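# Shelve three desk boxes on ticket-listed labeled spots

## Task

Read the ticket lying at the desk's front edge. It names three of the six empty labeled places on the shelves. Move one cardboard box from the desk onto each of those three places so that the box sits above that place's label and no part of it reaches beyond the midpoint toward the neighbouring label. Nothing new may end up on the floor. The robot must not tip over or finish leaning, or the task fails.

## Robot and tools

Robot: a Hello Robot Stretch 3. It has a two-wheeled base (0.33 m long, 0.34 m wide, round rear) that pivots about the point between its drive wheels, 0.05 m behind the front edge. A lift rides a vertical mast, and a single telescoping arm reaches out to the robot's right side. At the end is a wrist (yaw, pitch, roll) carrying a five-finger hand. Because the arm only points right, you move the hand forward or back by driving the base, which cannot go sideways. With the arm drawn in and the wrist folded, a turn sweeps a circle of radius 0.28 m. An unfolded, level hand reaches past that circle.

Frames (metres): the base frame has its origin on the floor midway between the drive wheels, x forward, y left, z up. hand_pose is reported in it. The odometry frame is the base frame as it stood at the start. base_odometry counts wheel rotation only, so wheel slip looks like travel. Heading is in rad, left positive, from -3.142 to 3.142.

Tool move: one action per call, plus optional "cameras" (list of head_camera, nav_camera, wrist_camera or "all"; [] for none; omitted means all only when there is no action) and "blocking" (true/omitted waits until everything is at rest; false returns within about 0.5 s while motion continues). An action contains "base", "joints" or both, optionally with "speeds", "pace" or "contact_limits"; or it is {"servos": "reboot"} alone, which powers up servos that shut off and makes them hold in place.
- "base": exactly one key. translate_m is a relative drive in metres from where the base currently is, forward positive, -3 to 3. rotate_rad is a relative turn in place, left positive, -6.4 to 6.4.
- "joints": absolute targets by name, in one flat object. lift_m 0 to 1.1 m; arm_m 0 to 0.52 m extension; wrist_yaw_rad -1.345 to 4.42 (0 along the arm, positive toward the robot's front); wrist_pitch_rad -1.57 to 0.451 (0 level, negative tips fingertips down; sags about 0.05 near level, more when loaded); wrist_roll_rad -2.911 to 2.918 (2.62 palm down, -0.52 palm up); head_pan_rad -3.953 to 1.73 (0 forward, positive left, -1.57 looks along the arm); head_tilt_rad -1.53 to 0.419 (negative looks down). Hand motors hand_little, hand_ring, hand_middle, hand_index, hand_thumb_bend, hand_thumb_turn each go from -1 to 1: +1 open or straight (thumb_turn +1 beside the palm), -1 closed (thumb_turn -1 opposing the fingers). hand_force_limit (-1 to 1) and hand_speed (-0.96 to 1) are settings, not motions. Force limit maps from about 0 N at -1 to 10 N at +1 (15 N for the thumb). Speed reaches full at +0.48.
- "pace": "default" or "max". "speeds": per-key top speed, up to the max (translate 0.30 m/s, rotate 1.90 rad/s, lift 0.15 m/s, arm 0.40 m/s). The base is capped at 0.10 m/s and 0.63 rad/s unless lift is under 0.30, arm under 0.03 and wrist_yaw above 2.54.
- "contact_limits": motor effort in % (1 to 100) at which a motion halts, given only alongside that motion's own command. Keys are arm_m (negative sign when retracting), translate_m, rotate_rad, and lift_m as {"down": n, "up": n}. Values under about 12 may trip during free lifting. The base has no contact stop unless you give one.
A move lasts at most about 14 s before a time_out. Unknown keys make the call invalid. An out-of-range value gets it refused, and then your later move/wait/finished_scene calls in that reply are skipped. The same happens after an unplanned stop.

Other tools: wait(seconds 0 to 10, cameras) returns the state, ending early once moves finish. stop brakes everything still moving. zoom_image(camera, region [x0,y0,x1,y1] px, at most 504 by 504) enlarges part of the latest image. show_instructions displays the reference page(s), here a diagram of the five-finger hand. finished_scene ends the scene for good, and the result must then hold on its own.

Result lines: move says done or the worst status. base_status and joint_status can be done, moving, off_target (resting short and maybe still pushing), contact_stop (that joint goes slack), time_out, or torque_fault (limp until a reboot). on_its_own reports things you did not command. motor_effort is in % with the peak in brackets; positive wheel effort pushes forward. base_tilt is in degrees, forward/right positive, about ±4 bias. turned_by_wheels and turned_by_imu: believe the IMU if they differ by over 0.15. lidar_m lists 12 sectors of 30° counter-clockwise from straight ahead, at a height of 0.17 m; it sees table legs but not tops. wrist_depth_mm and head_depth_mm are 7×7 grids of median depth. hand_stopped_by lists little, ring, middle, index, thumb_bend, thumb_turn as moving/target/force/stalled/fault. The *_load_n lines give fingertip force in N; a drop toward 0 means the grip was lost. head_camera images arrive rotated (turn a quarter clockwise to view upright); nav_camera images need a quarter counter-clockwise.

Hand geometry: the hand point sits 0.045 m in front of the palm, with +z along the fingers and +y out of the palm. Fingers extend 0.06 to 0.07 m beyond it. With the thumb turned in front, the hand can wrap objects about 0.035 to 0.065 m thick. Each motor starts only when its target changes, and stops at the target or at the force limit. For a soft grip, close at hand_speed -0.94 or slower. The wrist camera hangs below the palm's heel and can collide.

Safety: before folding or unfolding the wrist (yaw 3.0), put lift between 0.32 and 0.95, pitch -0.4 and roll near 0. With yaw under -0.4, keep pitch at -0.5 or lower. Pushing on something rigid with the hand above about 0.45 m, or driving while hooked on something, can tip the robot; if base_tilt shows a lean, back the hand off. Use low lift "down" limits near surfaces. Avoid dropping boxes, letting them fall far, slamming into shelves or the desk, and long hard pushes that overheat wrist or head servos.

Each tool is called after "Call:" as a command line: name --argument value for each argument, lists and objects as JSON in quotes; but a table of rows of numbers goes row by row, as --pt "numbers of a row", without its own name.

Reference images:

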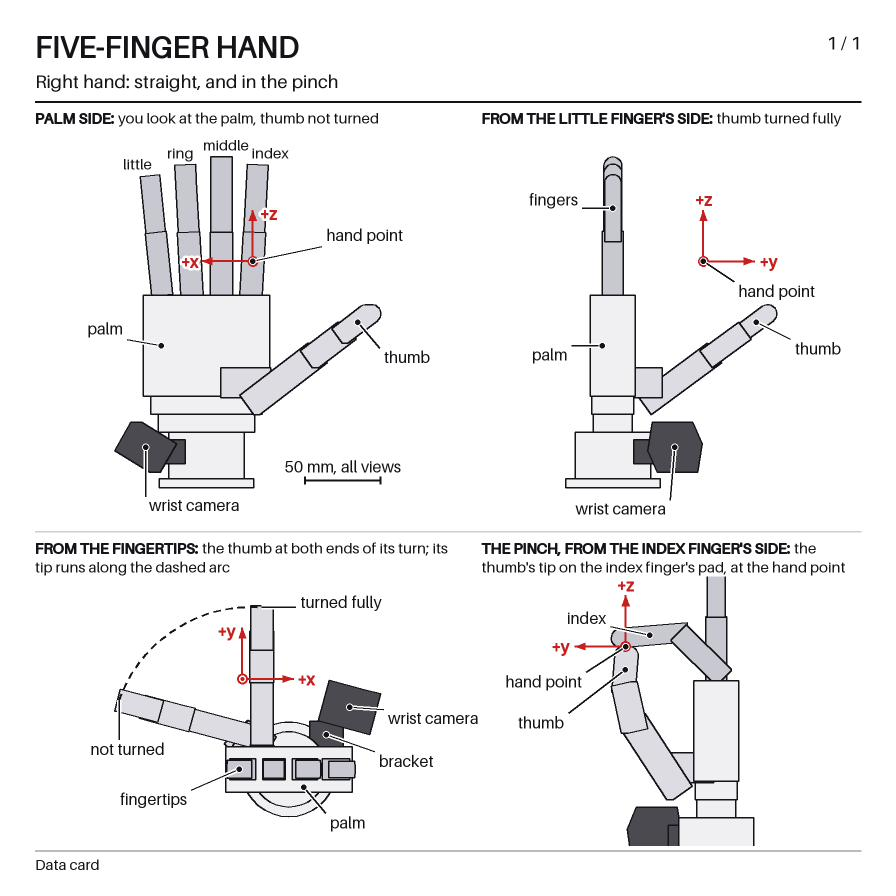

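## Session

Call:
move

Scene clock: 0.00 s.
base_odometry: x=+0.000 y=+0.000 heading=+0.000
turned_by_wheels: +0.000
turned_by_imu: +0.000
base_tilt: forward=-0.8 right=-1.2
lidar_m: 1.98 1.62 1.61 1.79 1.51 1.26 1.70 2.12 2.12 2.36 2.53 2.44
head_depth_mm: 1956 2853 2906 2898 2907 2907 2455 / 1951 2915 3081 3090 3093 3076 2463 / 1965 2731 2825 2812 2788 2830 2452 / 1976 2447 2482 2464 2496 2472 2341 / 1965 2194 2204 2206 2192 2216 2168 / 1904 1979 1975 1985 1978 1989 1993 / 1800 1807 1805 1807 1794 1818 1814
base_status: not commanded
joint_positions: lift_m=+0.441 arm_m=+0.002 wrist_yaw_rad=+2.923 wrist_pitch_rad=-0.432 wrist_roll_rad=+0.000 head_pan_rad=+0.000 head_tilt_rad=-0.002 hand_little=+1.000 hand_ring=+1.000 hand_middle=+1.000 hand_index=+1.000 hand_thumb_turn=+1.000 hand_thumb_bend=+1.000 hand_force_limit=+0.000 hand_speed=-0.800
joint_status: not commanded
measured_speeds: all 0
hand_stopped_by: target,target,target,target,target,target
little_load_n: 0.0
ring_load_n: 0.0
middle_load_n: 0.0
index_load_n: 0.0
thumb_bend_load_n: 0.0
thumb_turn_load_n: 0.0
motor_effort: left_wheel=+0.8 right_wheel=+1.3 lift_m=+24.5 arm_m=-1.7 wrist_yaw_rad=-0.4 wrist_pitch_rad=+6.2 wrist_roll_rad=+0.4 head_pan_rad=-0.4 head_tilt_rad=+3.9
hand_pose: x=+0.0849 y=+0.0693 z=+0.4857 quat_wxyz=(-0.082, +0.305, +0.785, +0.532) (m; base frame)
wrist_depth_mm: 127 149 - - - - - / 141 145 - - - - - / - 156 - - - - - / - 173 - - - 998 986 / 857 194 99 131 815 816 797 / 727 - 75 91 644 677 672 / 614 - - 77 82 85 88
pictures: head_camera (sideways), nav_camera (sideways), wrist_camera

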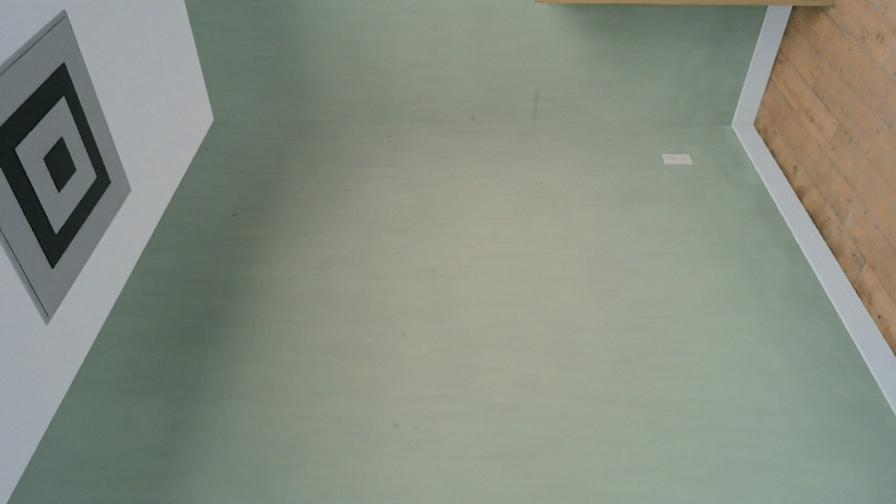

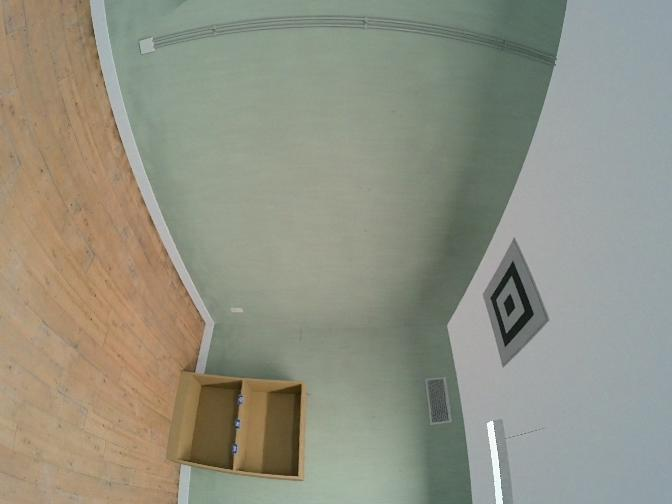

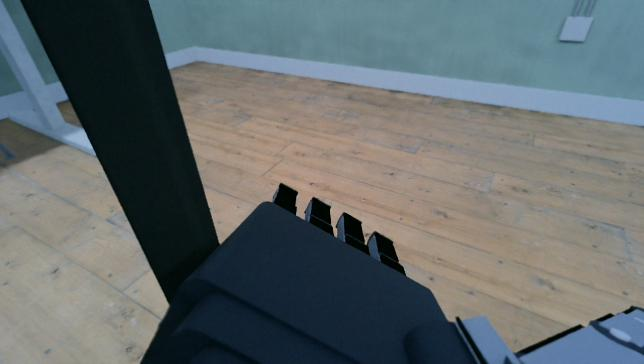

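Call:
move --joints '{"head_pan_rad": -1.3, "head_tilt_rad": -0.25}' --cameras '["head_camera", "nav_camera"]' --pace "max"

Call:
move --joints '{"head_pan_rad": -2.6}' --cameras '["head_camera", "nav_camera"]' --pace "max"

Call:
move --joints '{"head_pan_rad": -3.9}' --cameras '["head_camera", "nav_camera"]' --pace "max"

Call:
move --joints '{"head_pan_rad": 1.3}' --cameras '["nav_camera"]' --pace "max"

Scene clock: 11.10 s.
move: done
base_odometry: x=+0.000 y=+0.000 heading=+0.000
turned_by_wheels: +0.000
turned_by_imu: -0.001
base_tilt: forward=-0.7 right=-1.3
lidar_m: 1.98 1.62 1.62 1.79 1.51 1.26 1.71 2.12 2.11 2.36 2.53 2.45
head_depth_mm: 2413 2485 2545 2610 2698 2247 1711 / 2663 2766 2836 2883 2896 2238 1720 / 3004 3093 3203 3260 2774 2236 1707 / 3093 3245 3384 3507 3049 2234 1702 / 2847 2875 2946 3107 3063 2252 1697 / 2666 2757 2857 2918 3006 2237 1711 / 2538 2596 2657 2764 2729 2220 1704
base_status: not commanded
joint_positions: lift_m=+0.441 arm_m=+0.002 wrist_yaw_rad=+2.923 wrist_pitch_rad=-0.432 wrist_roll_rad=+0.000 head_pan_rad=-1.333 head_tilt_rad=-0.247 hand_little=+1.000 hand_ring=+1.000 hand_middle=+1.000 hand_index=+1.000 hand_thumb_turn=+1.000 hand_thumb_bend=+1.000 hand_force_limit=+0.000 hand_speed=-0.800
joint_status: all done
measured_speeds: translate_m=+0.000 rotate_rad=+0.000 lift_m=+0.000 arm_m=+0.000 wrist_yaw_rad=+0.000 wrist_pitch_rad=+0.000 wrist_roll_rad=+0.000 head_pan_rad=+0.024 head_tilt_rad=+0.000
hand_stopped_by: target,target,target,target,target,target
little_load_n: 0.0
ring_load_n: 0.0
middle_load_n: 0.0
index_load_n: 0.0
thumb_bend_load_n: 0.0
thumb_turn_load_n: 0.0
motor_effort: left_wheel=+0.9(1.2) right_wheel=+0.4(1.2) lift_m=+24.5(25.5) arm_m=-5.3(5.7) wrist_yaw_rad=-0.4(0.6) wrist_pitch_rad=+6.4(7.1) wrist_roll_rad=+0.3(0.4) head_pan_rad=+1.5(6.6) head_tilt_rad=-2.1(6.3)
hand_pose: x=+0.0849 y=+0.0693 z=+0.4857 quat_wxyz=(-0.082, +0.305, +0.785, +0.532) (m; base frame)
wrist_depth_mm: 127 149 - - - - - / 141 145 - - - - - / - 156 - - - - - / - 172 - - - 989 979 / 865 194 99 131 820 817 800 / 724 - 75 91 645 680 674 / 619 - - 77 82 85 88
pictures: head_camera (sideways), nav_camera (sideways)

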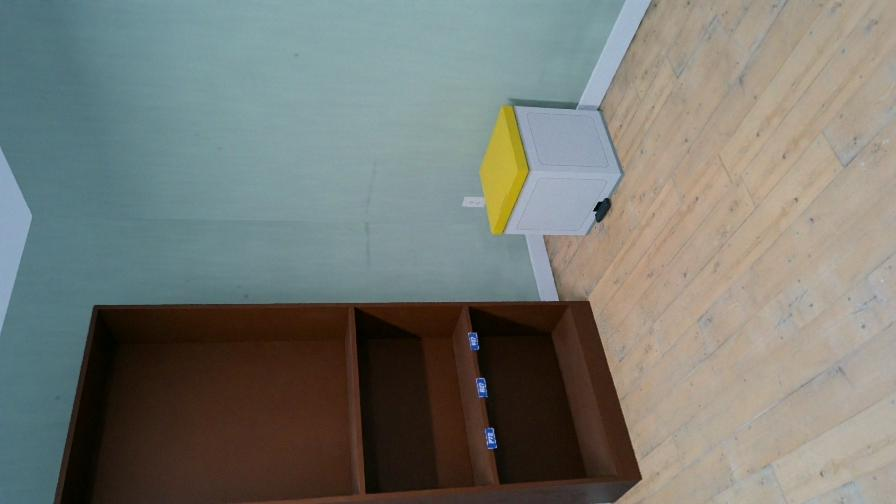

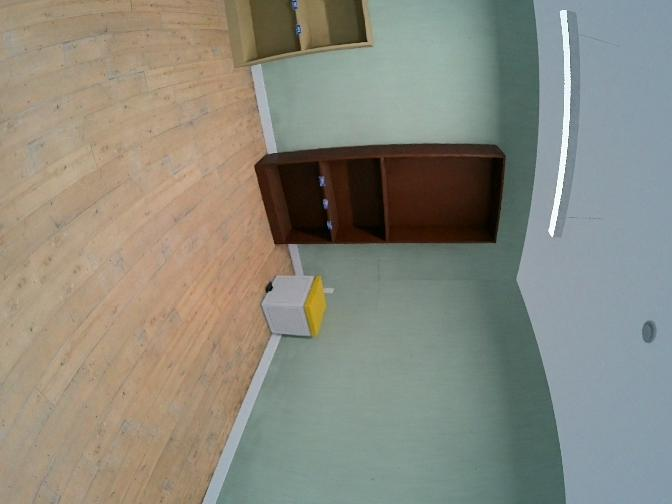

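Scene clock: 13.13 s.
move: done
base_odometry: x=+0.000 y=+0.000 heading=+0.000
turned_by_wheels: +0.000
turned_by_imu: -0.001
base_tilt: forward=-0.8 right=-1.3
lidar_m: 1.98 1.62 1.62 1.79 1.51 1.26 1.71 2.12 2.11 2.37 2.53 2.44
head_depth_mm: 2260 2373 2476 2593 2705 2232 1708 / 2193 2277 2382 2504 2642 2228 1700 / 2096 2186 2265 2385 2517 2232 1703 / 2030 2116 2195 2293 2421 2235 1697 / 1959 2045 2132 2224 2329 2230 1699 / 1891 1973 2048 2141 2253 2232 1699 / 1852 1922 2017 2083 2176 2224 1706
base_status: not commanded
joint_positions: lift_m=+0.441 arm_m=+0.002 wrist_yaw_rad=+2.923 wrist_pitch_rad=-0.432 wrist_roll_rad=+0.000 head_pan_rad=-2.611 head_tilt_rad=-0.250 hand_little=+1.000 hand_ring=+1.000 hand_middle=+1.000 hand_index=+1.000 hand_thumb_turn=+1.000 hand_thumb_bend=+1.000 hand_force_limit=+0.000 hand_speed=-0.800
joint_status: all done
measured_speeds: translate_m=+0.000 rotate_rad=+0.000 lift_m=+0.000 arm_m=+0.000 wrist_yaw_rad=+0.000 wrist_pitch_rad=+0.000 wrist_roll_rad=+0.000 head_pan_rad=+0.024 head_tilt_rad=+0.000
hand_stopped_by: target,target,target,target,target,target
little_load_n: 0.0
ring_load_n: 0.0
middle_load_n: 0.0
index_load_n: 0.0
thumb_bend_load_n: 0.0
thumb_turn_load_n: 0.0
motor_effort: left_wheel=+0.8(1.4) right_wheel=+0.9(1.1) lift_m=+24.5(25.5) arm_m=-7.0(7.6) wrist_yaw_rad=+0.0(0.7) wrist_pitch_rad=+6.4(7.3) wrist_roll_rad=+0.2(0.5) head_pan_rad=+2.6(5.2) head_tilt_rad=-2.1(3.0)
hand_pose: x=+0.0849 y=+0.0693 z=+0.4857 quat_wxyz=(-0.082, +0.305, +0.785, +0.532) (m; base frame)
wrist_depth_mm: 127 150 - - - - - / 141 145 - - - - - / - 156 - - - - - / - 173 - - - - 986 / 859 194 99 131 819 807 799 / 715 - 75 91 653 680 673 / 622 - - 77 82 85 88
pictures: head_camera (sideways), nav_camera (sideways)

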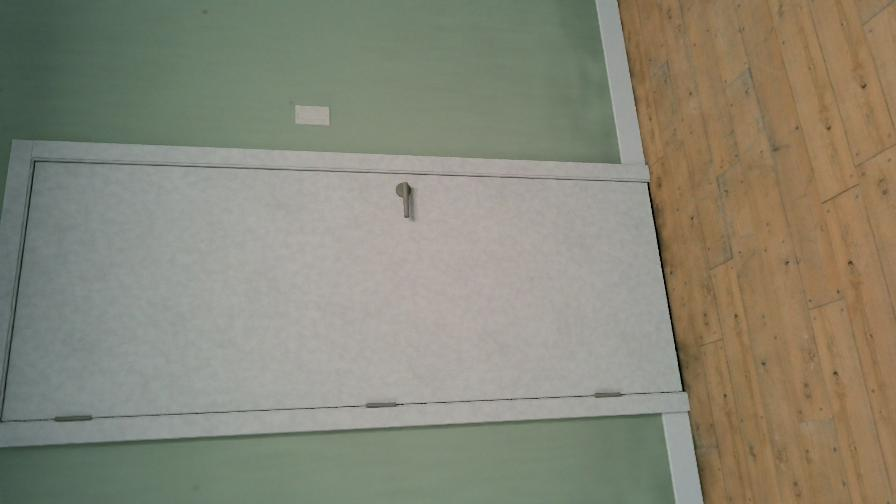

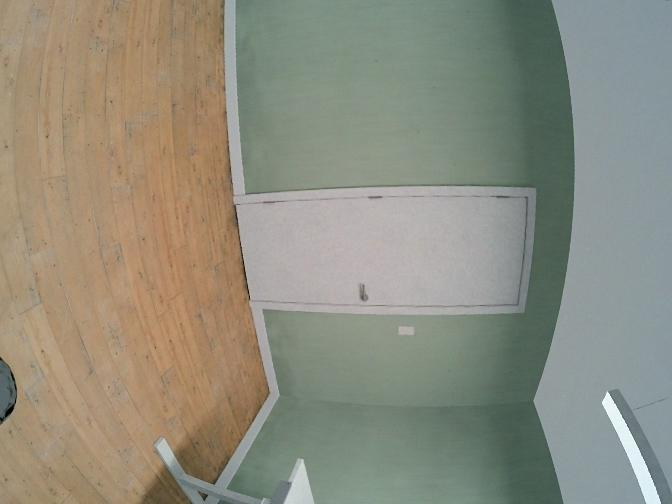

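Scene clock: 14.10 s.
move: done
base_odometry: x=+0.000 y=+0.000 heading=+0.000
turned_by_wheels: +0.000
turned_by_imu: +0.000
base_tilt: forward=-0.7 right=-1.3
lidar_m: 1.99 1.62 1.62 1.79 1.51 1.26 1.71 2.12 2.12 2.35 2.52 2.45
head_depth_mm: - - - - - - - / - - - - - - - / 1808 1891 1970 2026 1497 2230 1702 / 1806 1870 1967 2010 1390 1968 1650 / 1783 1859 1930 1988 1496 1949 1703 / 1769 1843 1927 1965 1488 2173 1680 / 1759 1833 1914 1948 1381 2144 1696
base_status: not commanded
joint_positions: lift_m=+0.441 arm_m=+0.002 wrist_yaw_rad=+2.923 wrist_pitch_rad=-0.432 wrist_roll_rad=+0.000 head_pan_rad=-3.935 head_tilt_rad=-0.250 hand_little=+1.000 hand_ring=+1.000 hand_middle=+1.000 hand_index=+1.000 hand_thumb_turn=+1.000 hand_thumb_bend=+1.000 hand_force_limit=+0.000 hand_speed=-0.800
joint_status: all done
measured_speeds: all 0
hand_stopped_by: target,target,target,target,target,target
little_load_n: 0.0
ring_load_n: 0.0
middle_load_n: 0.0
index_load_n: 0.0
thumb_bend_load_n: 0.0
thumb_turn_load_n: 0.0
motor_effort: left_wheel=+1.1(1.2) right_wheel=+0.4(1.1) lift_m=+25.1(25.5) arm_m=-8.1(8.3) wrist_yaw_rad=-0.4(0.9) wrist_pitch_rad=+6.4(7.1) wrist_roll_rad=+0.3(0.4) head_pan_rad=+1.6(4.0) head_tilt_rad=-1.5(2.8)
hand_pose: x=+0.0849 y=+0.0693 z=+0.4857 quat_wxyz=(-0.082, +0.305, +0.785, +0.532) (m; base frame)
wrist_depth_mm: 127 149 - - - - - / 141 145 - - - - - / - 156 - - - - - / - 173 - - - - 972 / 863 195 99 131 816 824 806 / 715 - 75 91 644 683 674 / 618 - - 77 82 86 88
pictures: head_camera (sideways), nav_camera (sideways)

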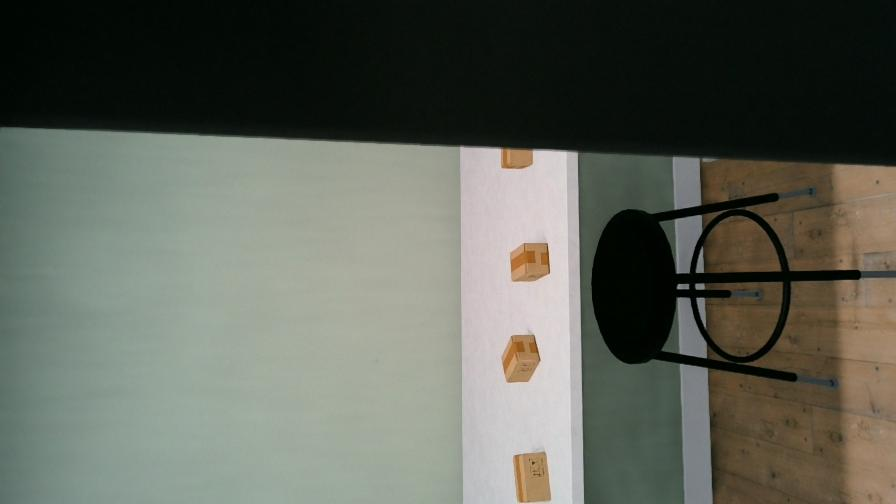

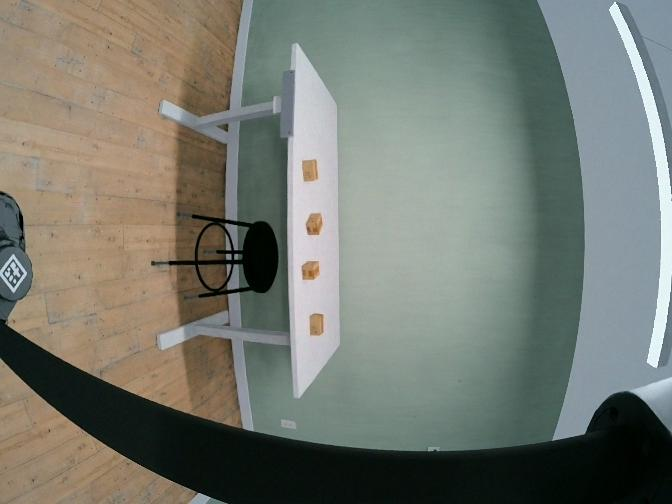

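Scene clock: 17.60 s.
move: done
base_odometry: x=+0.000 y=+0.000 heading=+0.000
turned_by_wheels: +0.000
turned_by_imu: -0.001
base_tilt: forward=-0.9 right=-1.3
lidar_m: 1.99 1.62 1.62 1.79 1.51 1.26 1.71 2.11 2.12 2.37 2.53 2.45
head_depth_mm: 1408 1459 1513 1570 1579 1698 1706 / 1471 1537 1575 1640 1632 1788 1716 / 1537 1599 1661 1736 1790 1906 1694 / 1613 1676 1749 1806 1902 1992 1694 / 1688 1766 1849 1923 2019 2086 1700 / 1781 1870 1961 2016 2166 2191 1699 / 1875 1964 2056 2168 2306 2220 1692
base_status: not commanded
joint_positions: lift_m=+0.441 arm_m=+0.002 wrist_yaw_rad=+2.923 wrist_pitch_rad=-0.432 wrist_roll_rad=+0.000 head_pan_rad=+1.311 head_tilt_rad=-0.250 hand_little=+1.000 hand_ring=+1.000 hand_middle=+1.000 hand_index=+1.000 hand_thumb_turn=+1.000 hand_thumb_bend=+1.000 hand_force_limit=+0.000 hand_speed=-0.800
joint_status: all done
measured_speeds: translate_m=+0.000 rotate_rad=+0.000 lift_m=+0.000 arm_m=+0.000 wrist_yaw_rad=+0.000 wrist_pitch_rad=+0.000 wrist_roll_rad=+0.000 head_pan_rad=-0.024 head_tilt_rad=+0.000
hand_stopped_by: target,target,target,target,target,target
little_load_n: 0.0
ring_load_n: 0.0
middle_load_n: 0.0
index_load_n: 0.0
thumb_bend_load_n: 0.0
thumb_turn_load_n: 0.0
motor_effort: left_wheel=+0.6(1.2) right_wheel=+0.8(1.1) lift_m=+25.4(25.8) arm_m=-10.7(11.4) wrist_yaw_rad=-0.1(0.8) wrist_pitch_rad=+7.0(7.4) wrist_roll_rad=+0.3(0.5) head_pan_rad=-2.6(5.8) head_tilt_rad=-1.8(3.1)
hand_pose: x=+0.0849 y=+0.0693 z=+0.4857 quat_wxyz=(-0.082, +0.305, +0.785, +0.532) (m; base frame)
wrist_depth_mm: 127 149 - - - - - / 141 145 - - - - - / - 156 - - - - - / - 172 - - - 986 979 / 863 194 99 131 823 798 801 / 714 - 75 91 637 681 678 / 614 - - 77 82 85 88
pictures: nav_camera (sideways)

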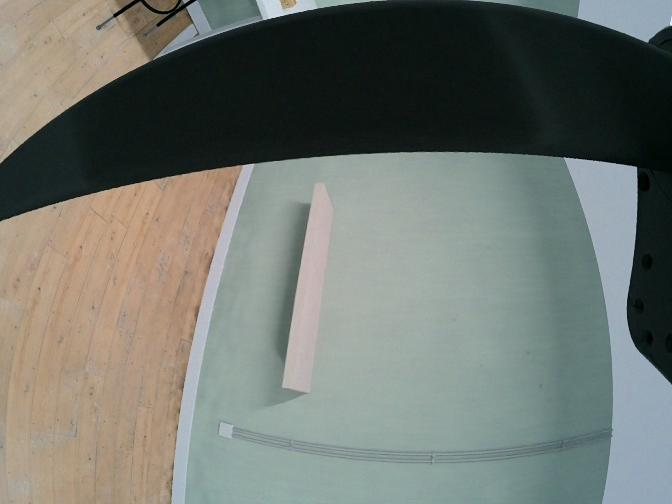

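Call:
move --joints '{"head_pan_rad": -3.45, "head_tilt_rad": -0.35}' --cameras '["head_camera", "nav_camera"]' --pace "max"

Scene clock: 42.87 s.
move: done
base_odometry: x=+0.000 y=+0.000 heading=+0.000
turned_by_wheels: +0.000
turned_by_imu: -0.002
base_tilt: forward=-0.9 right=-1.2
lidar_m: 1.98 1.62 1.62 1.79 1.51 1.26 1.71 2.12 2.11 2.36 2.53 2.44
head_depth_mm: 1702 1793 1889 1406 1612 1877 1535 / 1763 1867 1976 1519 2218 1940 1538 / 1833 1938 2040 1638 2303 1945 1538 / 1897 2015 2144 1639 2367 1925 1530 / 1986 2103 2243 1631 2495 1927 1531 / 2061 2197 2331 2540 2599 1932 1530 / 2160 2314 2463 2680 2614 1921 1528
base_status: not commanded
joint_positions: lift_m=+0.441 arm_m=+0.002 wrist_yaw_rad=+2.923 wrist_pitch_rad=-0.432 wrist_roll_rad=+0.000 head_pan_rad=-3.461 head_tilt_rad=-0.351 hand_little=+1.000 hand_ring=+1.000 hand_middle=+1.000 hand_index=+1.000 hand_thumb_turn=+1.000 hand_thumb_bend=+1.000 hand_force_limit=+0.000 hand_speed=-0.800
joint_status: all done
measured_speeds: translate_m=+0.000 rotate_rad=+0.000 lift_m=+0.000 arm_m=+0.000 wrist_yaw_rad=+0.000 wrist_pitch_rad=+0.000 wrist_roll_rad=+0.000 head_pan_rad=+0.024 head_tilt_rad=+0.000
hand_stopped_by: target,target,target,target,target,target
little_load_n: 0.0
ring_load_n: -0.5
middle_load_n: 0.0
index_load_n: 0.0
thumb_bend_load_n: 0.0
thumb_turn_load_n: 0.0
motor_effort: left_wheel=+1.0(1.2) right_wheel=+0.9(1.2) lift_m=+25.2(26.6) arm_m=-14.6(15.2) wrist_yaw_rad=-0.3(0.8) wrist_pitch_rad=+6.7(7.4) wrist_roll_rad=+0.4(0.5) head_pan_rad=+2.3(5.7) head_tilt_rad=+0.0(4.1)
hand_pose: x=+0.0849 y=+0.0693 z=+0.4857 quat_wxyz=(-0.082, +0.305, +0.785, +0.532) (m; base frame)
wrist_depth_mm: 127 149 - - - - - / 141 145 - - - - - / - 156 - - - - - / - 172 - - - - 972 / 861 194 99 131 815 808 807 / 724 - 75 91 641 678 671 / 615 - - 77 82 85 88
pictures: head_camera (sideways), nav_camera (sideways)

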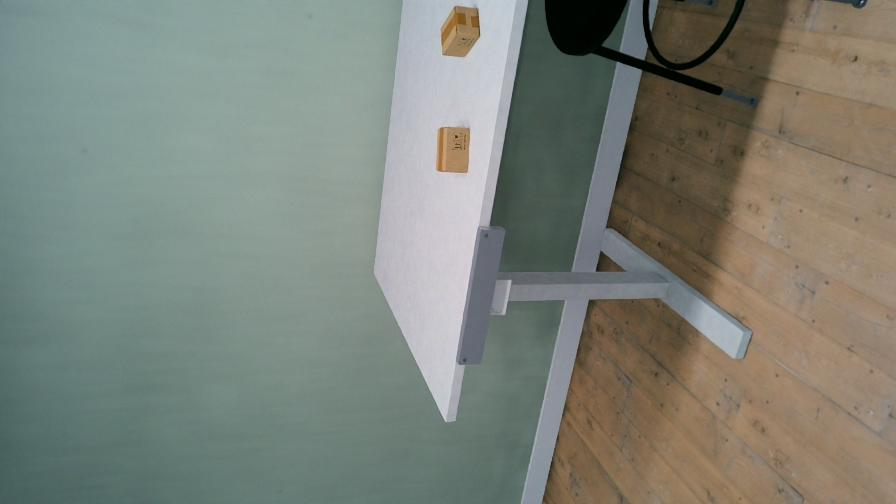

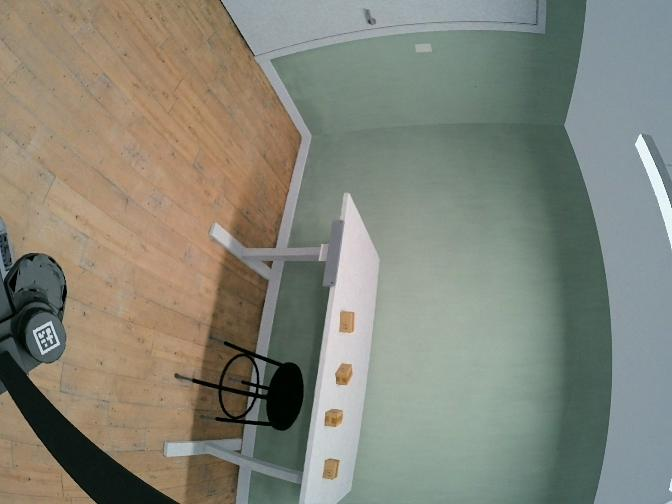

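Call:
zoom_image --camera "head_camera" --region '[400, 200, 560, 400]'

Scaled by 2.520 from the camera's 896x504 image, which has a finer 1280x720 frame.

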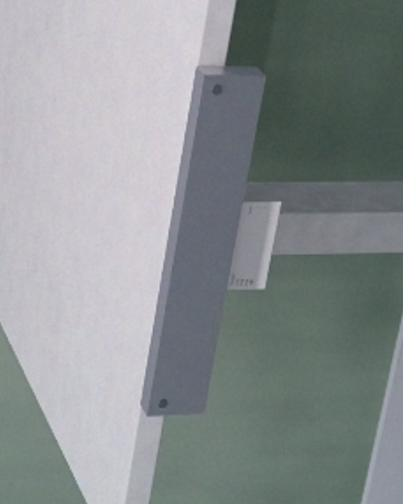

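Call:
move --joints '{"head_pan_rad": -1.15, "head_tilt_rad": -0.25}' --cameras '["head_camera"]' --pace "max"

Call:
zoom_image --camera "head_camera" --region '[300, 180, 660, 400]'

Call:
move --joints '{"head_pan_rad": -0.52, "head_tilt_rad": -0.25}' --cameras '["head_camera"]' --pace "max"

Call:
zoom_image --camera "head_camera" --region '[300, 100, 700, 400]'

Scene clock: 80.00 s.
move: done
base_odometry: x=+0.000 y=+0.000 heading=+0.000
turned_by_wheels: +0.000
turned_by_imu: -0.001
base_tilt: forward=-0.7 right=-1.3
lidar_m: 1.98 1.62 1.61 1.79 1.51 1.26 1.71 2.12 2.11 2.36 2.53 2.44
head_depth_mm: 2915 3011 3081 3119 2681 2245 1712 / 3002 3123 3302 3504 2906 2228 1709 / 2850 2862 3009 3120 3074 2249 1699 / 2704 2820 2933 3051 2977 2226 1700 / 2616 2704 2778 2884 2827 2233 1693 / 2506 2627 2700 2829 2901 2224 1696 / 2437 2516 2628 2715 2817 2216 1700
base_status: not commanded
joint_positions: lift_m=+0.441 arm_m=+0.002 wrist_yaw_rad=+2.923 wrist_pitch_rad=-0.432 wrist_roll_rad=+0.000 head_pan_rad=-1.139 head_tilt_rad=-0.250 hand_little=+1.000 hand_ring=+1.000 hand_middle=+1.000 hand_index=+1.000 hand_thumb_turn=+1.000 hand_thumb_bend=+1.000 hand_force_limit=+0.000 hand_speed=-0.800
joint_status: all done
measured_speeds: translate_m=+0.000 rotate_rad=+0.000 lift_m=+0.000 arm_m=+0.000 wrist_yaw_rad=+0.000 wrist_pitch_rad=+0.000 wrist_roll_rad=+0.000 head_pan_rad=-0.024 head_tilt_rad=+0.000
hand_stopped_by: target,target,target,target,target,target
little_load_n: 0.0
ring_load_n: 0.0
middle_load_n: 0.0
index_load_n: 0.0
thumb_bend_load_n: 0.0
thumb_turn_load_n: 0.0
motor_effort: left_wheel=+1.0(1.2) right_wheel=+0.3(1.2) lift_m=+26.0(26.9) arm_m=-14.3(14.9) wrist_yaw_rad=-0.2(0.7) wrist_pitch_rad=+6.1(7.3) wrist_roll_rad=+0.3(0.4) head_pan_rad=-2.1(5.7) head_tilt_rad=+5.2(7.2)
hand_pose: x=+0.0849 y=+0.0693 z=+0.4857 quat_wxyz=(-0.082, +0.305, +0.785, +0.532) (m; base frame)
wrist_depth_mm: 127 150 - - - - - / 141 145 - - - - - / - 156 - - - - - / - 172 - - - 980 982 / 859 195 99 131 820 813 804 / 720 - 75 91 649 687 673 / 622 - - 77 82 86 88
pictures: head_camera (sideways)

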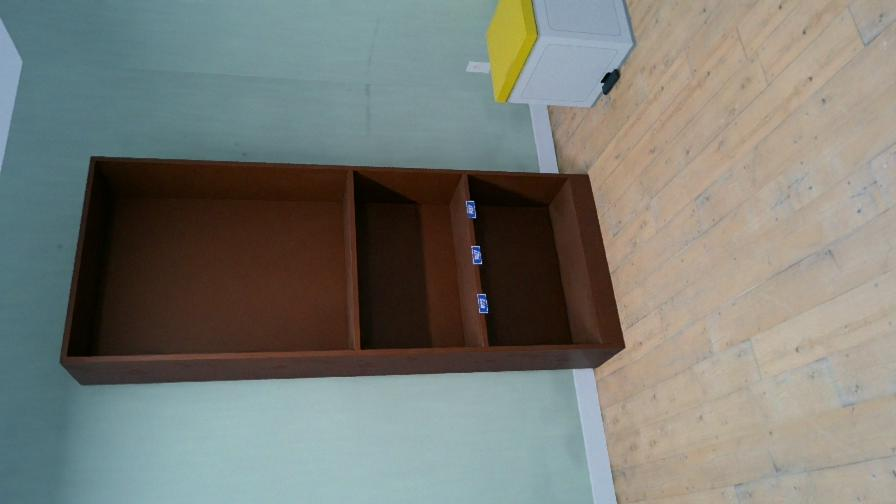

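Scaled by 1.400 from the camera's 896x504 image, which has a finer 1280x720 frame.

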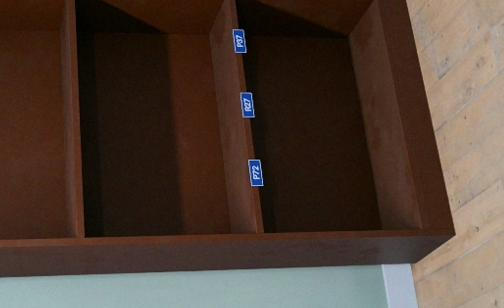

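Scene clock: 80.80 s.
move: done
base_odometry: x=+0.000 y=+0.000 heading=+0.000
turned_by_wheels: +0.000
turned_by_imu: +0.000
base_tilt: forward=-0.9 right=-1.3
lidar_m: 1.98 1.62 1.61 1.79 1.51 1.26 1.70 2.12 2.12 2.36 2.53 2.45
head_depth_mm: 2403 2507 2596 2718 2829 2222 1709 / 2469 2550 2662 2796 2847 2236 1701 / 2517 2607 2704 2748 2847 2224 1702 / 2567 2674 2756 2837 2932 2234 1701 / 2615 2727 2833 2876 2832 2222 1706 / 2668 2787 2923 3102 3126 2235 1690 / 2727 2854 2986 3090 2993 2212 1684
base_status: not commanded
joint_positions: lift_m=+0.441 arm_m=+0.002 wrist_yaw_rad=+2.923 wrist_pitch_rad=-0.432 wrist_roll_rad=+0.000 head_pan_rad=-0.502 head_tilt_rad=-0.250 hand_little=+1.000 hand_ring=+1.000 hand_middle=+1.000 hand_index=+1.000 hand_thumb_turn=+1.000 hand_thumb_bend=+1.000 hand_force_limit=+0.000 hand_speed=-0.800
joint_status: all done
measured_speeds: all 0
hand_stopped_by: target,target,target,target,target,target
little_load_n: 0.0
ring_load_n: 0.0
middle_load_n: 0.5
index_load_n: 0.0
thumb_bend_load_n: 0.0
thumb_turn_load_n: 0.0
motor_effort: left_wheel=+0.9(1.2) right_wheel=+0.6(1.1) lift_m=+26.4(26.4) arm_m=-14.3(15.1) wrist_yaw_rad=-0.4(0.7) wrist_pitch_rad=+6.5(6.9) wrist_roll_rad=+0.2(0.5) head_pan_rad=-0.5(4.6) head_tilt_rad=+6.0(6.8)
hand_pose: x=+0.0849 y=+0.0693 z=+0.4857 quat_wxyz=(-0.082, +0.305, +0.785, +0.532) (m; base frame)
wrist_depth_mm: 127 150 - - - - - / 141 145 - - - - - / - 156 - - - - - / - 172 - - - - 994 / 858 194 99 131 826 820 799 / 719 - 75 91 645 688 673 / 618 - - 77 82 86 88
pictures: head_camera (sideways)

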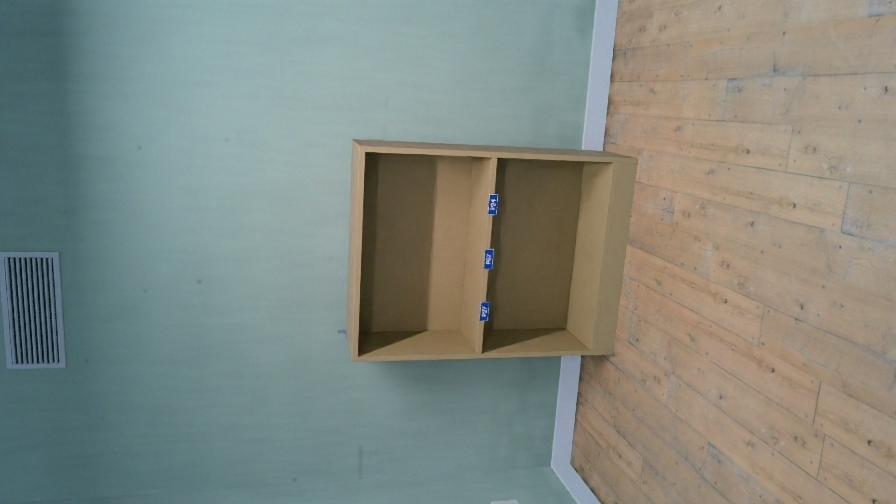

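Scaled by 1.260 from the camera's 896x504 image, which has a finer 1280x720 frame.

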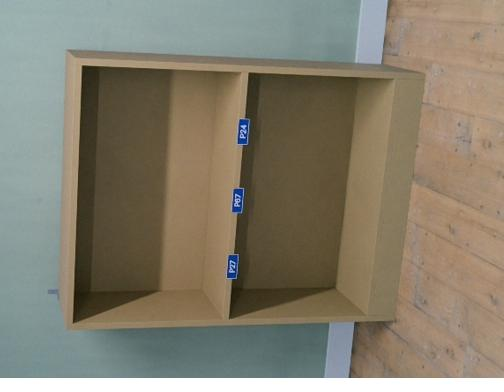

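Call:
zoom_image --camera "head_camera" --region '[440, 180, 540, 340]'

Call:
move --joints '{"head_pan_rad": -1.15, "head_tilt_rad": -0.25}' --cameras '["head_camera"]' --pace "max"

Call:
zoom_image --camera "head_camera" --region '[430, 180, 530, 340]'

Scaled by 3.150 from the camera's 896x504 image, which has a finer 1280x720 frame.

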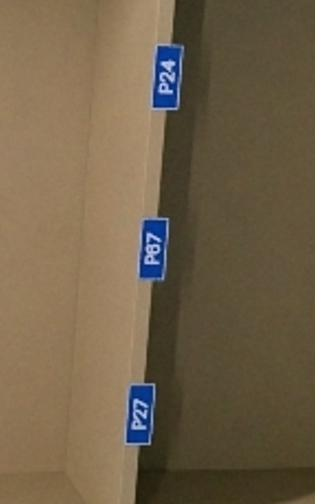

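Scene clock: 90.23 s.
move: done
base_odometry: x=+0.000 y=+0.000 heading=+0.000
turned_by_wheels: +0.000
turned_by_imu: -0.001
base_tilt: forward=-0.8 right=-1.4
lidar_m: 1.98 1.63 1.62 1.79 1.51 1.26 1.71 2.11 2.12 2.36 2.54 2.45
head_depth_mm: 2825 2935 2979 3026 2692 2224 1706 / 3059 3232 3301 3429 2899 2236 1704 / 2901 3043 3188 3321 3032 2246 1698 / 2752 2887 2979 3063 3029 2225 1700 / 2638 2725 2829 2940 2975 2232 1700 / 2519 2598 2713 2814 2857 2230 1704 / 2445 2528 2645 2760 2823 2217 1689
base_status: not commanded
joint_positions: lift_m=+0.441 arm_m=+0.002 wrist_yaw_rad=+2.923 wrist_pitch_rad=-0.432 wrist_roll_rad=+0.000 head_pan_rad=-1.169 head_tilt_rad=-0.250 hand_little=+1.000 hand_ring=+1.000 hand_middle=+1.000 hand_index=+1.000 hand_thumb_turn=+1.000 hand_thumb_bend=+1.000 hand_force_limit=+0.000 hand_speed=-0.800
joint_status: all done
measured_speeds: all 0
hand_stopped_by: target,target,target,target,target,target
little_load_n: 0.0
ring_load_n: 0.0
middle_load_n: 0.0
index_load_n: 0.0
thumb_bend_load_n: 0.0
thumb_turn_load_n: 0.0
motor_effort: left_wheel=+0.8(1.3) right_wheel=+0.9(1.3) lift_m=+26.2(27.0) arm_m=-14.3(14.8) wrist_yaw_rad=-0.5(0.8) wrist_pitch_rad=+6.4(7.1) wrist_roll_rad=+0.3(0.4) head_pan_rad=+0.4(4.8) head_tilt_rad=+5.7(6.9)
hand_pose: x=+0.0849 y=+0.0693 z=+0.4857 quat_wxyz=(-0.082, +0.305, +0.785, +0.532) (m; base frame)
wrist_depth_mm: 127 149 - - - - - / 141 145 - - - - - / - 156 - - - - - / - 172 - - - 988 988 / 853 194 98 131 809 804 800 / 719 - 75 91 647 673 684 / 619 - - 77 82 85 88
pictures: head_camera (sideways)

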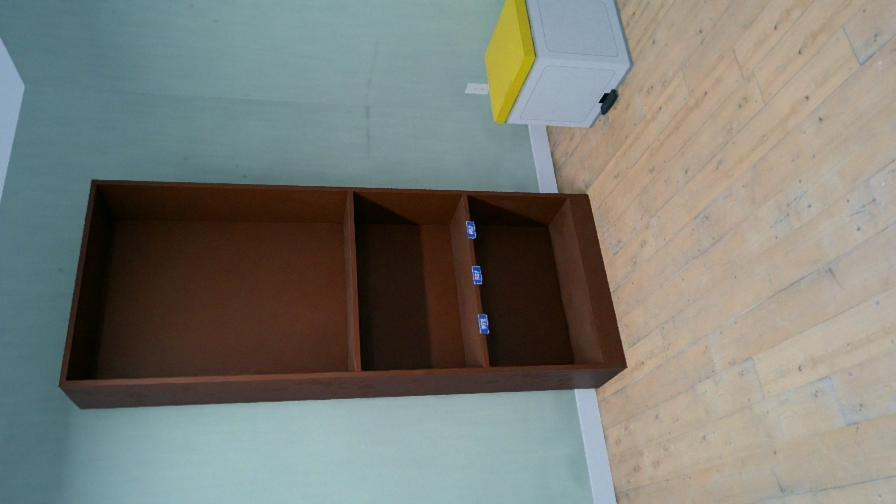

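Scaled by 3.150 from the camera's 896x504 image, which has a finer 1280x720 frame.

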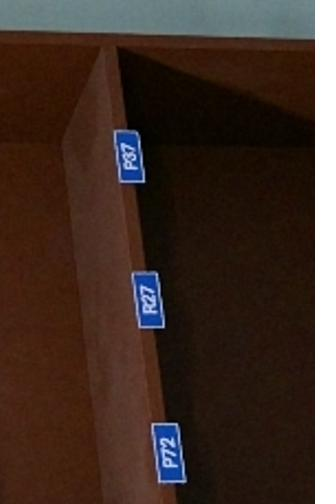

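Call:
move --joints '{"lift_m": 0.29, "head_pan_rad": -1.57, "head_tilt_rad": -0.4}' --base '{"rotate_rad": -3.068}' --pace "max"

Call:
move --base '{"translate_m": 0.74}' --pace "max"

Call:
move --base '{"rotate_rad": 0.738}' --pace "max" --cameras '["head_camera", "nav_camera"]'

Scene clock: 159.13 s.
move: done
base_odometry: x=+0.000 y=+0.000 heading=-3.068
turned_by_wheels: -3.068
turned_by_imu: -3.097
base_tilt: forward=-0.8 right=-1.3
lidar_m: 2.30 2.11 2.13 2.46 2.76 2.45 1.88 1.62 1.62 1.87 1.26 1.71
head_depth_mm: 1584 1659 1756 1803 1975 1837 1471 / 1708 1798 1909 2002 2130 1823 1470 / 1862 1968 2098 2240 2330 1826 1466 / 2038 2176 2324 2512 2409 1828 1469 / 2197 2338 2502 2698 2416 1828 1472 / 2059 2178 2328 2454 2400 1830 1472 / 1916 2010 2125 2224 2316 1816 1462
base_status: done
joint_positions: lift_m=+0.290 arm_m=+0.002 wrist_yaw_rad=+2.923 wrist_pitch_rad=-0.433 wrist_roll_rad=+0.000 head_pan_rad=-1.571 head_tilt_rad=-0.400 hand_little=+1.000 hand_ring=+1.000 hand_middle=+1.000 hand_index=+1.000 hand_thumb_turn=+1.000 hand_thumb_bend=+1.000 hand_force_limit=+0.000 hand_speed=-0.800
joint_status: all done
measured_speeds: all 0
hand_stopped_by: target,target,target,target,target,target
little_load_n: 0.0
ring_load_n: 0.0
middle_load_n: 0.0
index_load_n: 0.0
thumb_bend_load_n: 0.0
thumb_turn_load_n: 0.0
motor_effort: left_wheel=+9.4(18.1) right_wheel=-6.4(14.0) lift_m=+27.4(31.1) arm_m=-14.8(15.1) wrist_yaw_rad=-0.1(0.7) wrist_pitch_rad=+6.4(7.3) wrist_roll_rad=+0.3(0.4) head_pan_rad=+3.3(4.0) head_tilt_rad=-2.3(4.4)
hand_pose: x=+0.0848 y=+0.0692 z=+0.3341 quat_wxyz=(-0.082, +0.306, +0.785, +0.532) (m; base frame)
wrist_depth_mm: 127 150 - - - - - / 141 145 - - - - - / 978 156 - 972 965 934 927 / 791 172 757 756 742 730 730 / 634 198 99 131 600 587 588 / 530 - 75 91 472 495 492 / 452 - - 77 82 86 88
pictures: none

Scene clock: 162.93 s.
move: done
base_odometry: x=-0.738 y=-0.055 heading=-3.067
turned_by_wheels: +0.000
turned_by_imu: +0.000
base_tilt: forward=-0.8 right=-1.2
lidar_m: 1.69 1.60 1.60 1.87 2.70 3.03 2.49 2.14 2.14 0.93 0.99 1.04
head_depth_mm: 2110 2207 2335 2463 2416 1826 1466 / 2160 2313 2485 2578 2429 1839 1472 / 1957 2090 2268 1328 2414 1827 1464 / 1774 1881 2035 1261 1643 1735 1469 / 1635 1724 1824 1319 1041 1487 1429 / 1499 1595 1686 1316 943 1654 1430 / 1395 1465 1555 1320 900 1517 1422
base_status: done
joint_positions: lift_m=+0.290 arm_m=+0.002 wrist_yaw_rad=+2.923 wrist_pitch_rad=-0.433 wrist_roll_rad=+0.000 head_pan_rad=-1.570 head_tilt_rad=-0.400 hand_little=+1.000 hand_ring=+1.000 hand_middle=+1.000 hand_index=+1.000 hand_thumb_turn=+1.000 hand_thumb_bend=+1.000 hand_force_limit=+0.000 hand_speed=-0.800
joint_status: not commanded
measured_speeds: all 0
hand_stopped_by: target,target,target,target,target,target
little_load_n: 0.0
ring_load_n: 0.0
middle_load_n: 0.0
index_load_n: 0.0
thumb_bend_load_n: 0.0
thumb_turn_load_n: 0.0
motor_effort: left_wheel=+4.7(17.2) right_wheel=-1.4(10.5) lift_m=+34.9(34.9) arm_m=-13.9(14.8) wrist_yaw_rad=+0.1(0.8) wrist_pitch_rad=+7.1(7.7) wrist_roll_rad=+0.4(0.4) head_pan_rad=+2.4(4.6) head_tilt_rad=-2.3(3.6)
hand_pose: x=+0.0848 y=+0.0692 z=+0.3341 quat_wxyz=(-0.082, +0.306, +0.785, +0.532) (m; base frame)
wrist_depth_mm: 127 149 - - - - - / 141 145 - - - - - / 971 155 994 972 973 961 929 / 781 172 759 756 751 728 720 / 633 197 99 131 599 594 591 / 525 - 75 91 474 503 500 / 456 - - 77 82 86 88
pictures: none

Scene clock: 164.50 s.
move: done
base_odometry: x=-0.738 y=-0.055 heading=-2.330
turned_by_wheels: +0.738
turned_by_imu: +0.744
base_tilt: forward=-0.9 right=-1.3
lidar_m: 1.59 1.62 2.18 2.96 3.04 2.25 2.14 2.18 0.93 1.04 1.04 1.67
head_depth_mm: 1270 1359 1464 1324 905 1418 1431 / 1268 1353 1451 1328 865 1770 1469 / 1268 1356 1445 1323 891 1764 1474 / 1269 1343 1446 1316 902 1655 1471 / 1264 1346 1437 1320 902 788 1469 / 1257 1341 1427 1323 900 1241 1383 / 1252 1338 1433 1411 900 1710 1462
base_status: done
joint_positions: lift_m=+0.290 arm_m=+0.002 wrist_yaw_rad=+2.923 wrist_pitch_rad=-0.433 wrist_roll_rad=+0.000 head_pan_rad=-1.570 head_tilt_rad=-0.400 hand_little=+1.000 hand_ring=+1.000 hand_middle=+1.000 hand_index=+1.000 hand_thumb_turn=+1.000 hand_thumb_bend=+1.000 hand_force_limit=+0.000 hand_speed=-0.800
joint_status: not commanded
measured_speeds: all 0
hand_stopped_by: target,target,target,target,target,target
little_load_n: 0.0
ring_load_n: 0.0
middle_load_n: 0.0
index_load_n: 0.0
thumb_bend_load_n: 0.0
thumb_turn_load_n: 0.0
motor_effort: left_wheel=-7.0(13.9) right_wheel=+8.3(14.8) lift_m=+36.7(36.8) arm_m=-14.0(14.3) wrist_yaw_rad=-0.1(0.6) wrist_pitch_rad=+6.6(7.1) wrist_roll_rad=+0.3(0.4) head_pan_rad=+2.8(4.0) head_tilt_rad=-1.5(3.1)
hand_pose: x=+0.0848 y=+0.0692 z=+0.3341 quat_wxyz=(-0.082, +0.306, +0.785, +0.532) (m; base frame)
wrist_depth_mm: 127 149 - - - - - / 141 145 - - - - - / 983 156 - 988 979 932 921 / 773 172 767 750 734 725 726 / 637 198 99 131 598 591 593 / 532 - 75 91 476 501 497 / 455 - - 77 82 86 88
pictures: head_camera (sideways), nav_camera (sideways)

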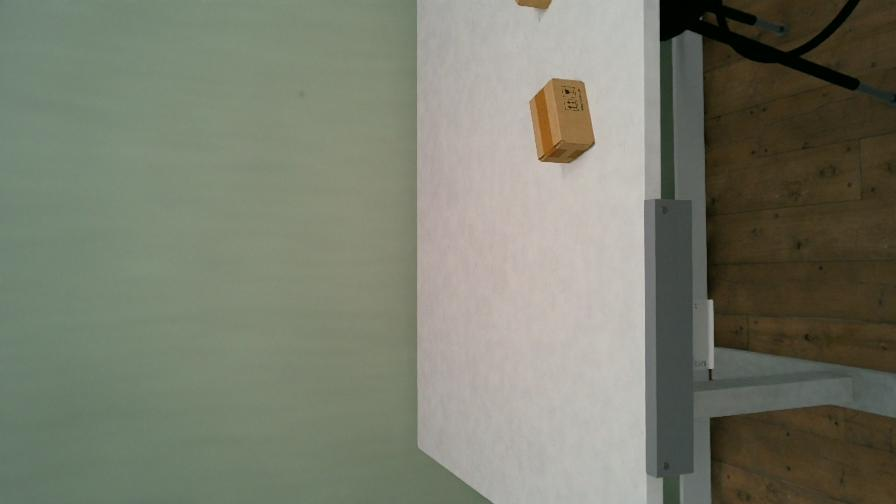

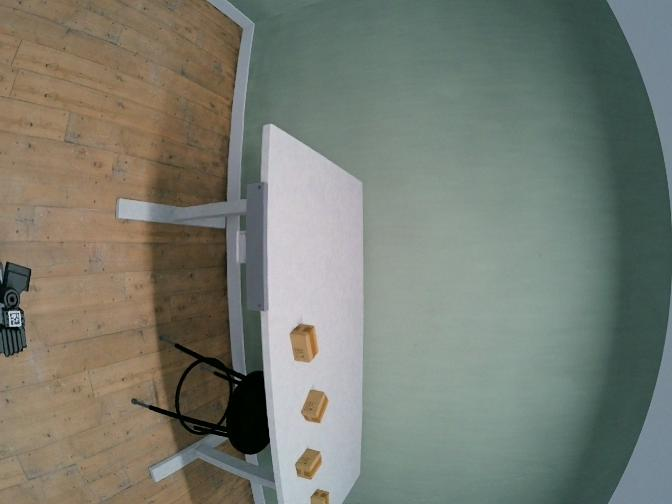

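Call:
zoom_image --camera "head_camera" --region '[640, 280, 740, 400]'

Scaled by 4.200 from the camera's 896x504 image, which has a finer 1280x720 frame.

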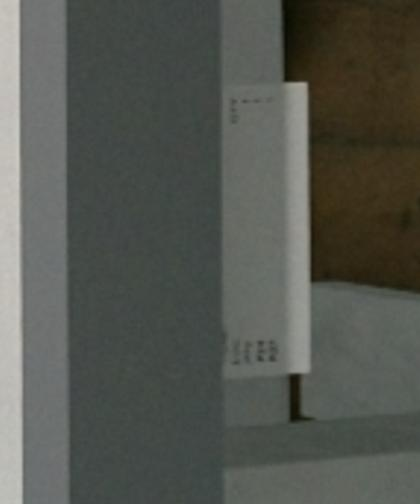

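Call:
move --joints '{"lift_m": 0.42, "wrist_pitch_rad": -0.4, "wrist_roll_rad": 0}' --pace "max"

Call:
move --joints '{"wrist_yaw_rad": 0.2}' --cameras '["wrist_camera"]' --pace "max"

Scene clock: 181.60 s.
move: done
base_odometry: x=-0.738 y=-0.055 heading=-2.330
turned_by_wheels: +0.000
turned_by_imu: -0.001
base_tilt: forward=-0.9 right=-1.3
lidar_m: 1.59 1.62 2.17 2.95 3.04 2.26 2.13 2.19 0.94 1.04 1.04 1.67
head_depth_mm: 1271 1358 1452 1329 906 1410 1438 / 1270 1353 1454 1326 865 1772 1468 / 1266 1347 1450 1320 891 1773 1474 / 1267 1347 1439 1319 899 1660 1467 / 1261 1345 1435 1318 902 789 1462 / 1257 1335 1434 1315 900 1237 1381 / 1250 1333 1426 1406 898 1702 1473
base_status: not commanded
joint_positions: lift_m=+0.420 arm_m=+0.002 wrist_yaw_rad=+2.923 wrist_pitch_rad=-0.436 wrist_roll_rad=+0.000 head_pan_rad=-1.570 head_tilt_rad=-0.400 hand_little=+1.000 hand_ring=+1.000 hand_middle=+1.000 hand_index=+1.000 hand_thumb_turn=+1.000 hand_thumb_bend=+1.000 hand_force_limit=+0.000 hand_speed=-0.800
joint_status: all done
measured_speeds: all 0
hand_stopped_by: target,target,target,target,target,target
little_load_n: 0.0
ring_load_n: 0.0
middle_load_n: 0.0
index_load_n: 0.0
thumb_bend_load_n: 0.0
thumb_turn_load_n: 0.0
motor_effort: left_wheel=-7.0(7.2) right_wheel=+7.8(8.8) lift_m=+34.9(40.3) arm_m=-13.9(14.9) wrist_yaw_rad=-0.2(0.8) wrist_pitch_rad=+6.0(9.7) wrist_roll_rad=+0.2(1.3) head_pan_rad=+2.4(2.9) head_tilt_rad=-1.3(2.8)
hand_pose: x=+0.0848 y=+0.0689 z=+0.4634 quat_wxyz=(-0.081, +0.306, +0.786, +0.531) (m; base frame)
wrist_depth_mm: 127 149 - - - - - / 142 146 - - - - - / - 156 - - - - - / - 173 995 990 959 953 939 / 810 198 99 131 790 784 773 / 683 - 75 91 620 651 640 / 604 - - 77 82 85 88
pictures: none

Scene clock: 183.30 s.
move: done
base_odometry: x=-0.738 y=-0.055 heading=-2.330
turned_by_wheels: +0.000
turned_by_imu: +0.000
base_tilt: forward=-0.8 right=-1.3
lidar_m: 1.60 1.62 2.18 2.96 3.02 2.25 2.13 2.19 0.94 1.04 1.04 1.67
head_depth_mm: 1277 1353 1457 1326 906 1410 1426 / 1270 1347 1446 1323 863 1770 1467 / 1265 1348 1450 1323 892 1770 1467 / 1260 1347 1442 1314 903 1658 1468 / 1260 1341 1436 1318 900 791 1470 / 1258 1339 1434 1319 900 1235 1382 / 1252 1334 1429 1411 898 1702 1465
base_status: not commanded
joint_positions: lift_m=+0.420 arm_m=+0.002 wrist_yaw_rad=+0.201 wrist_pitch_rad=-0.436 wrist_roll_rad=+0.000 head_pan_rad=-1.570 head_tilt_rad=-0.400 hand_little=+1.000 hand_ring=+1.000 hand_middle=+1.000 hand_index=+1.000 hand_thumb_turn=+1.000 hand_thumb_bend=+1.000 hand_force_limit=+0.000 hand_speed=-0.800
joint_status: all done
measured_speeds: all 0
hand_stopped_by: target,target,target,target,target,target
little_load_n: 0.0
ring_load_n: 0.0
middle_load_n: 0.5
index_load_n: 0.0
thumb_bend_load_n: 0.0
thumb_turn_load_n: 0.0
motor_effort: left_wheel=-6.9(7.2) right_wheel=+8.0(8.5) lift_m=+28.4(34.4) arm_m=-13.5(14.4) wrist_yaw_rad=-1.0(7.9) wrist_pitch_rad=+6.7(7.3) wrist_roll_rad=+0.3(0.4) head_pan_rad=+1.8(2.8) head_tilt_rad=-2.1(3.7)
hand_pose: x=-0.0303 y=-0.3881 z=+0.4634 quat_wxyz=(+0.502, +0.833, -0.136, +0.190) (m; base frame)
wrist_depth_mm: - - - - - - - / - - - - - - - / - - - - - - - / - - - 984 972 935 946 / 814 805 97 131 778 771 765 / 681 - 75 91 620 655 650 / 599 - - 77 82 85 88
pictures: wrist_camera

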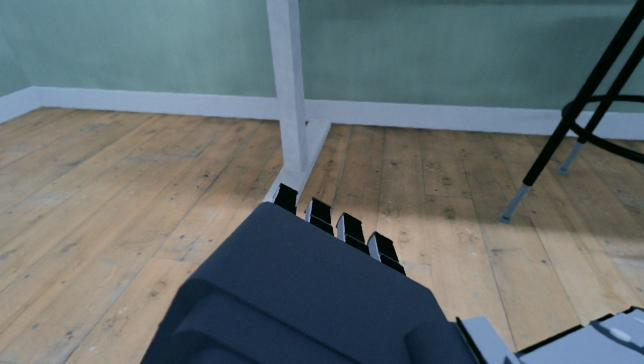

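Call:
move --joints '{"lift_m": 0.46, "wrist_pitch_rad": 0.25}' --cameras '["wrist_camera"]' --pace "max"

Scene clock: 188.20 s.
move: done
base_odometry: x=-0.738 y=-0.055 heading=-2.330
turned_by_wheels: +0.000
turned_by_imu: -0.001
base_tilt: forward=-0.8 right=-1.2
lidar_m: 1.60 1.62 2.18 2.96 3.04 2.25 2.13 2.19 0.93 1.04 1.04 1.67
head_depth_mm: 1274 1362 1460 1324 903 1414 1437 / 1272 1354 1456 1320 863 1770 1468 / 1269 1351 1452 1327 893 1769 1471 / 1266 1346 1442 1325 901 1660 1474 / 1259 1337 1439 1319 901 791 1468 / 1259 1339 1429 1315 903 1239 1381 / 1250 1335 1426 1409 895 1704 1461
base_status: not commanded
joint_positions: lift_m=+0.460 arm_m=+0.002 wrist_yaw_rad=+0.201 wrist_pitch_rad=+0.200 wrist_roll_rad=+0.000 head_pan_rad=-1.570 head_tilt_rad=-0.400 hand_little=+1.000 hand_ring=+1.000 hand_middle=+1.000 hand_index=+1.000 hand_thumb_turn=+1.000 hand_thumb_bend=+1.000 hand_force_limit=+0.000 hand_speed=-0.800
joint_status: all done
measured_speeds: all 0
hand_stopped_by: target,target,target,target,target,target
little_load_n: 0.0
ring_load_n: 0.0
middle_load_n: 0.0
index_load_n: 0.0
thumb_bend_load_n: 0.0
thumb_turn_load_n: 0.0
motor_effort: left_wheel=-6.8(7.1) right_wheel=+7.8(8.7) lift_m=+35.1(40.1) arm_m=-12.1(12.7) wrist_yaw_rad=-0.9(1.2) wrist_pitch_rad=+9.1(10.7) wrist_roll_rad=+0.3(0.5) head_pan_rad=+1.6(2.2) head_tilt_rad=-2.1(2.8)
hand_pose: x=-0.0281 y=-0.3988 z=+0.6612 quat_wxyz=(+0.724, +0.625, -0.102, +0.274) (m; base frame)
wrist_depth_mm: - - - - - - - / - - - - - - - / - - - 445 - - - / - - - - - - - / - - 94 131 - - - / - - 75 91 - - - / - - - 77 82 85 88
pictures: wrist_camera

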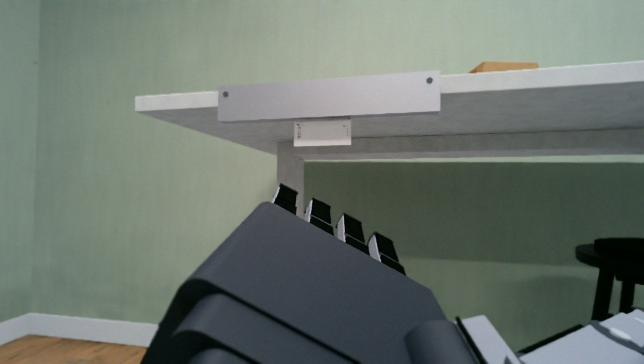

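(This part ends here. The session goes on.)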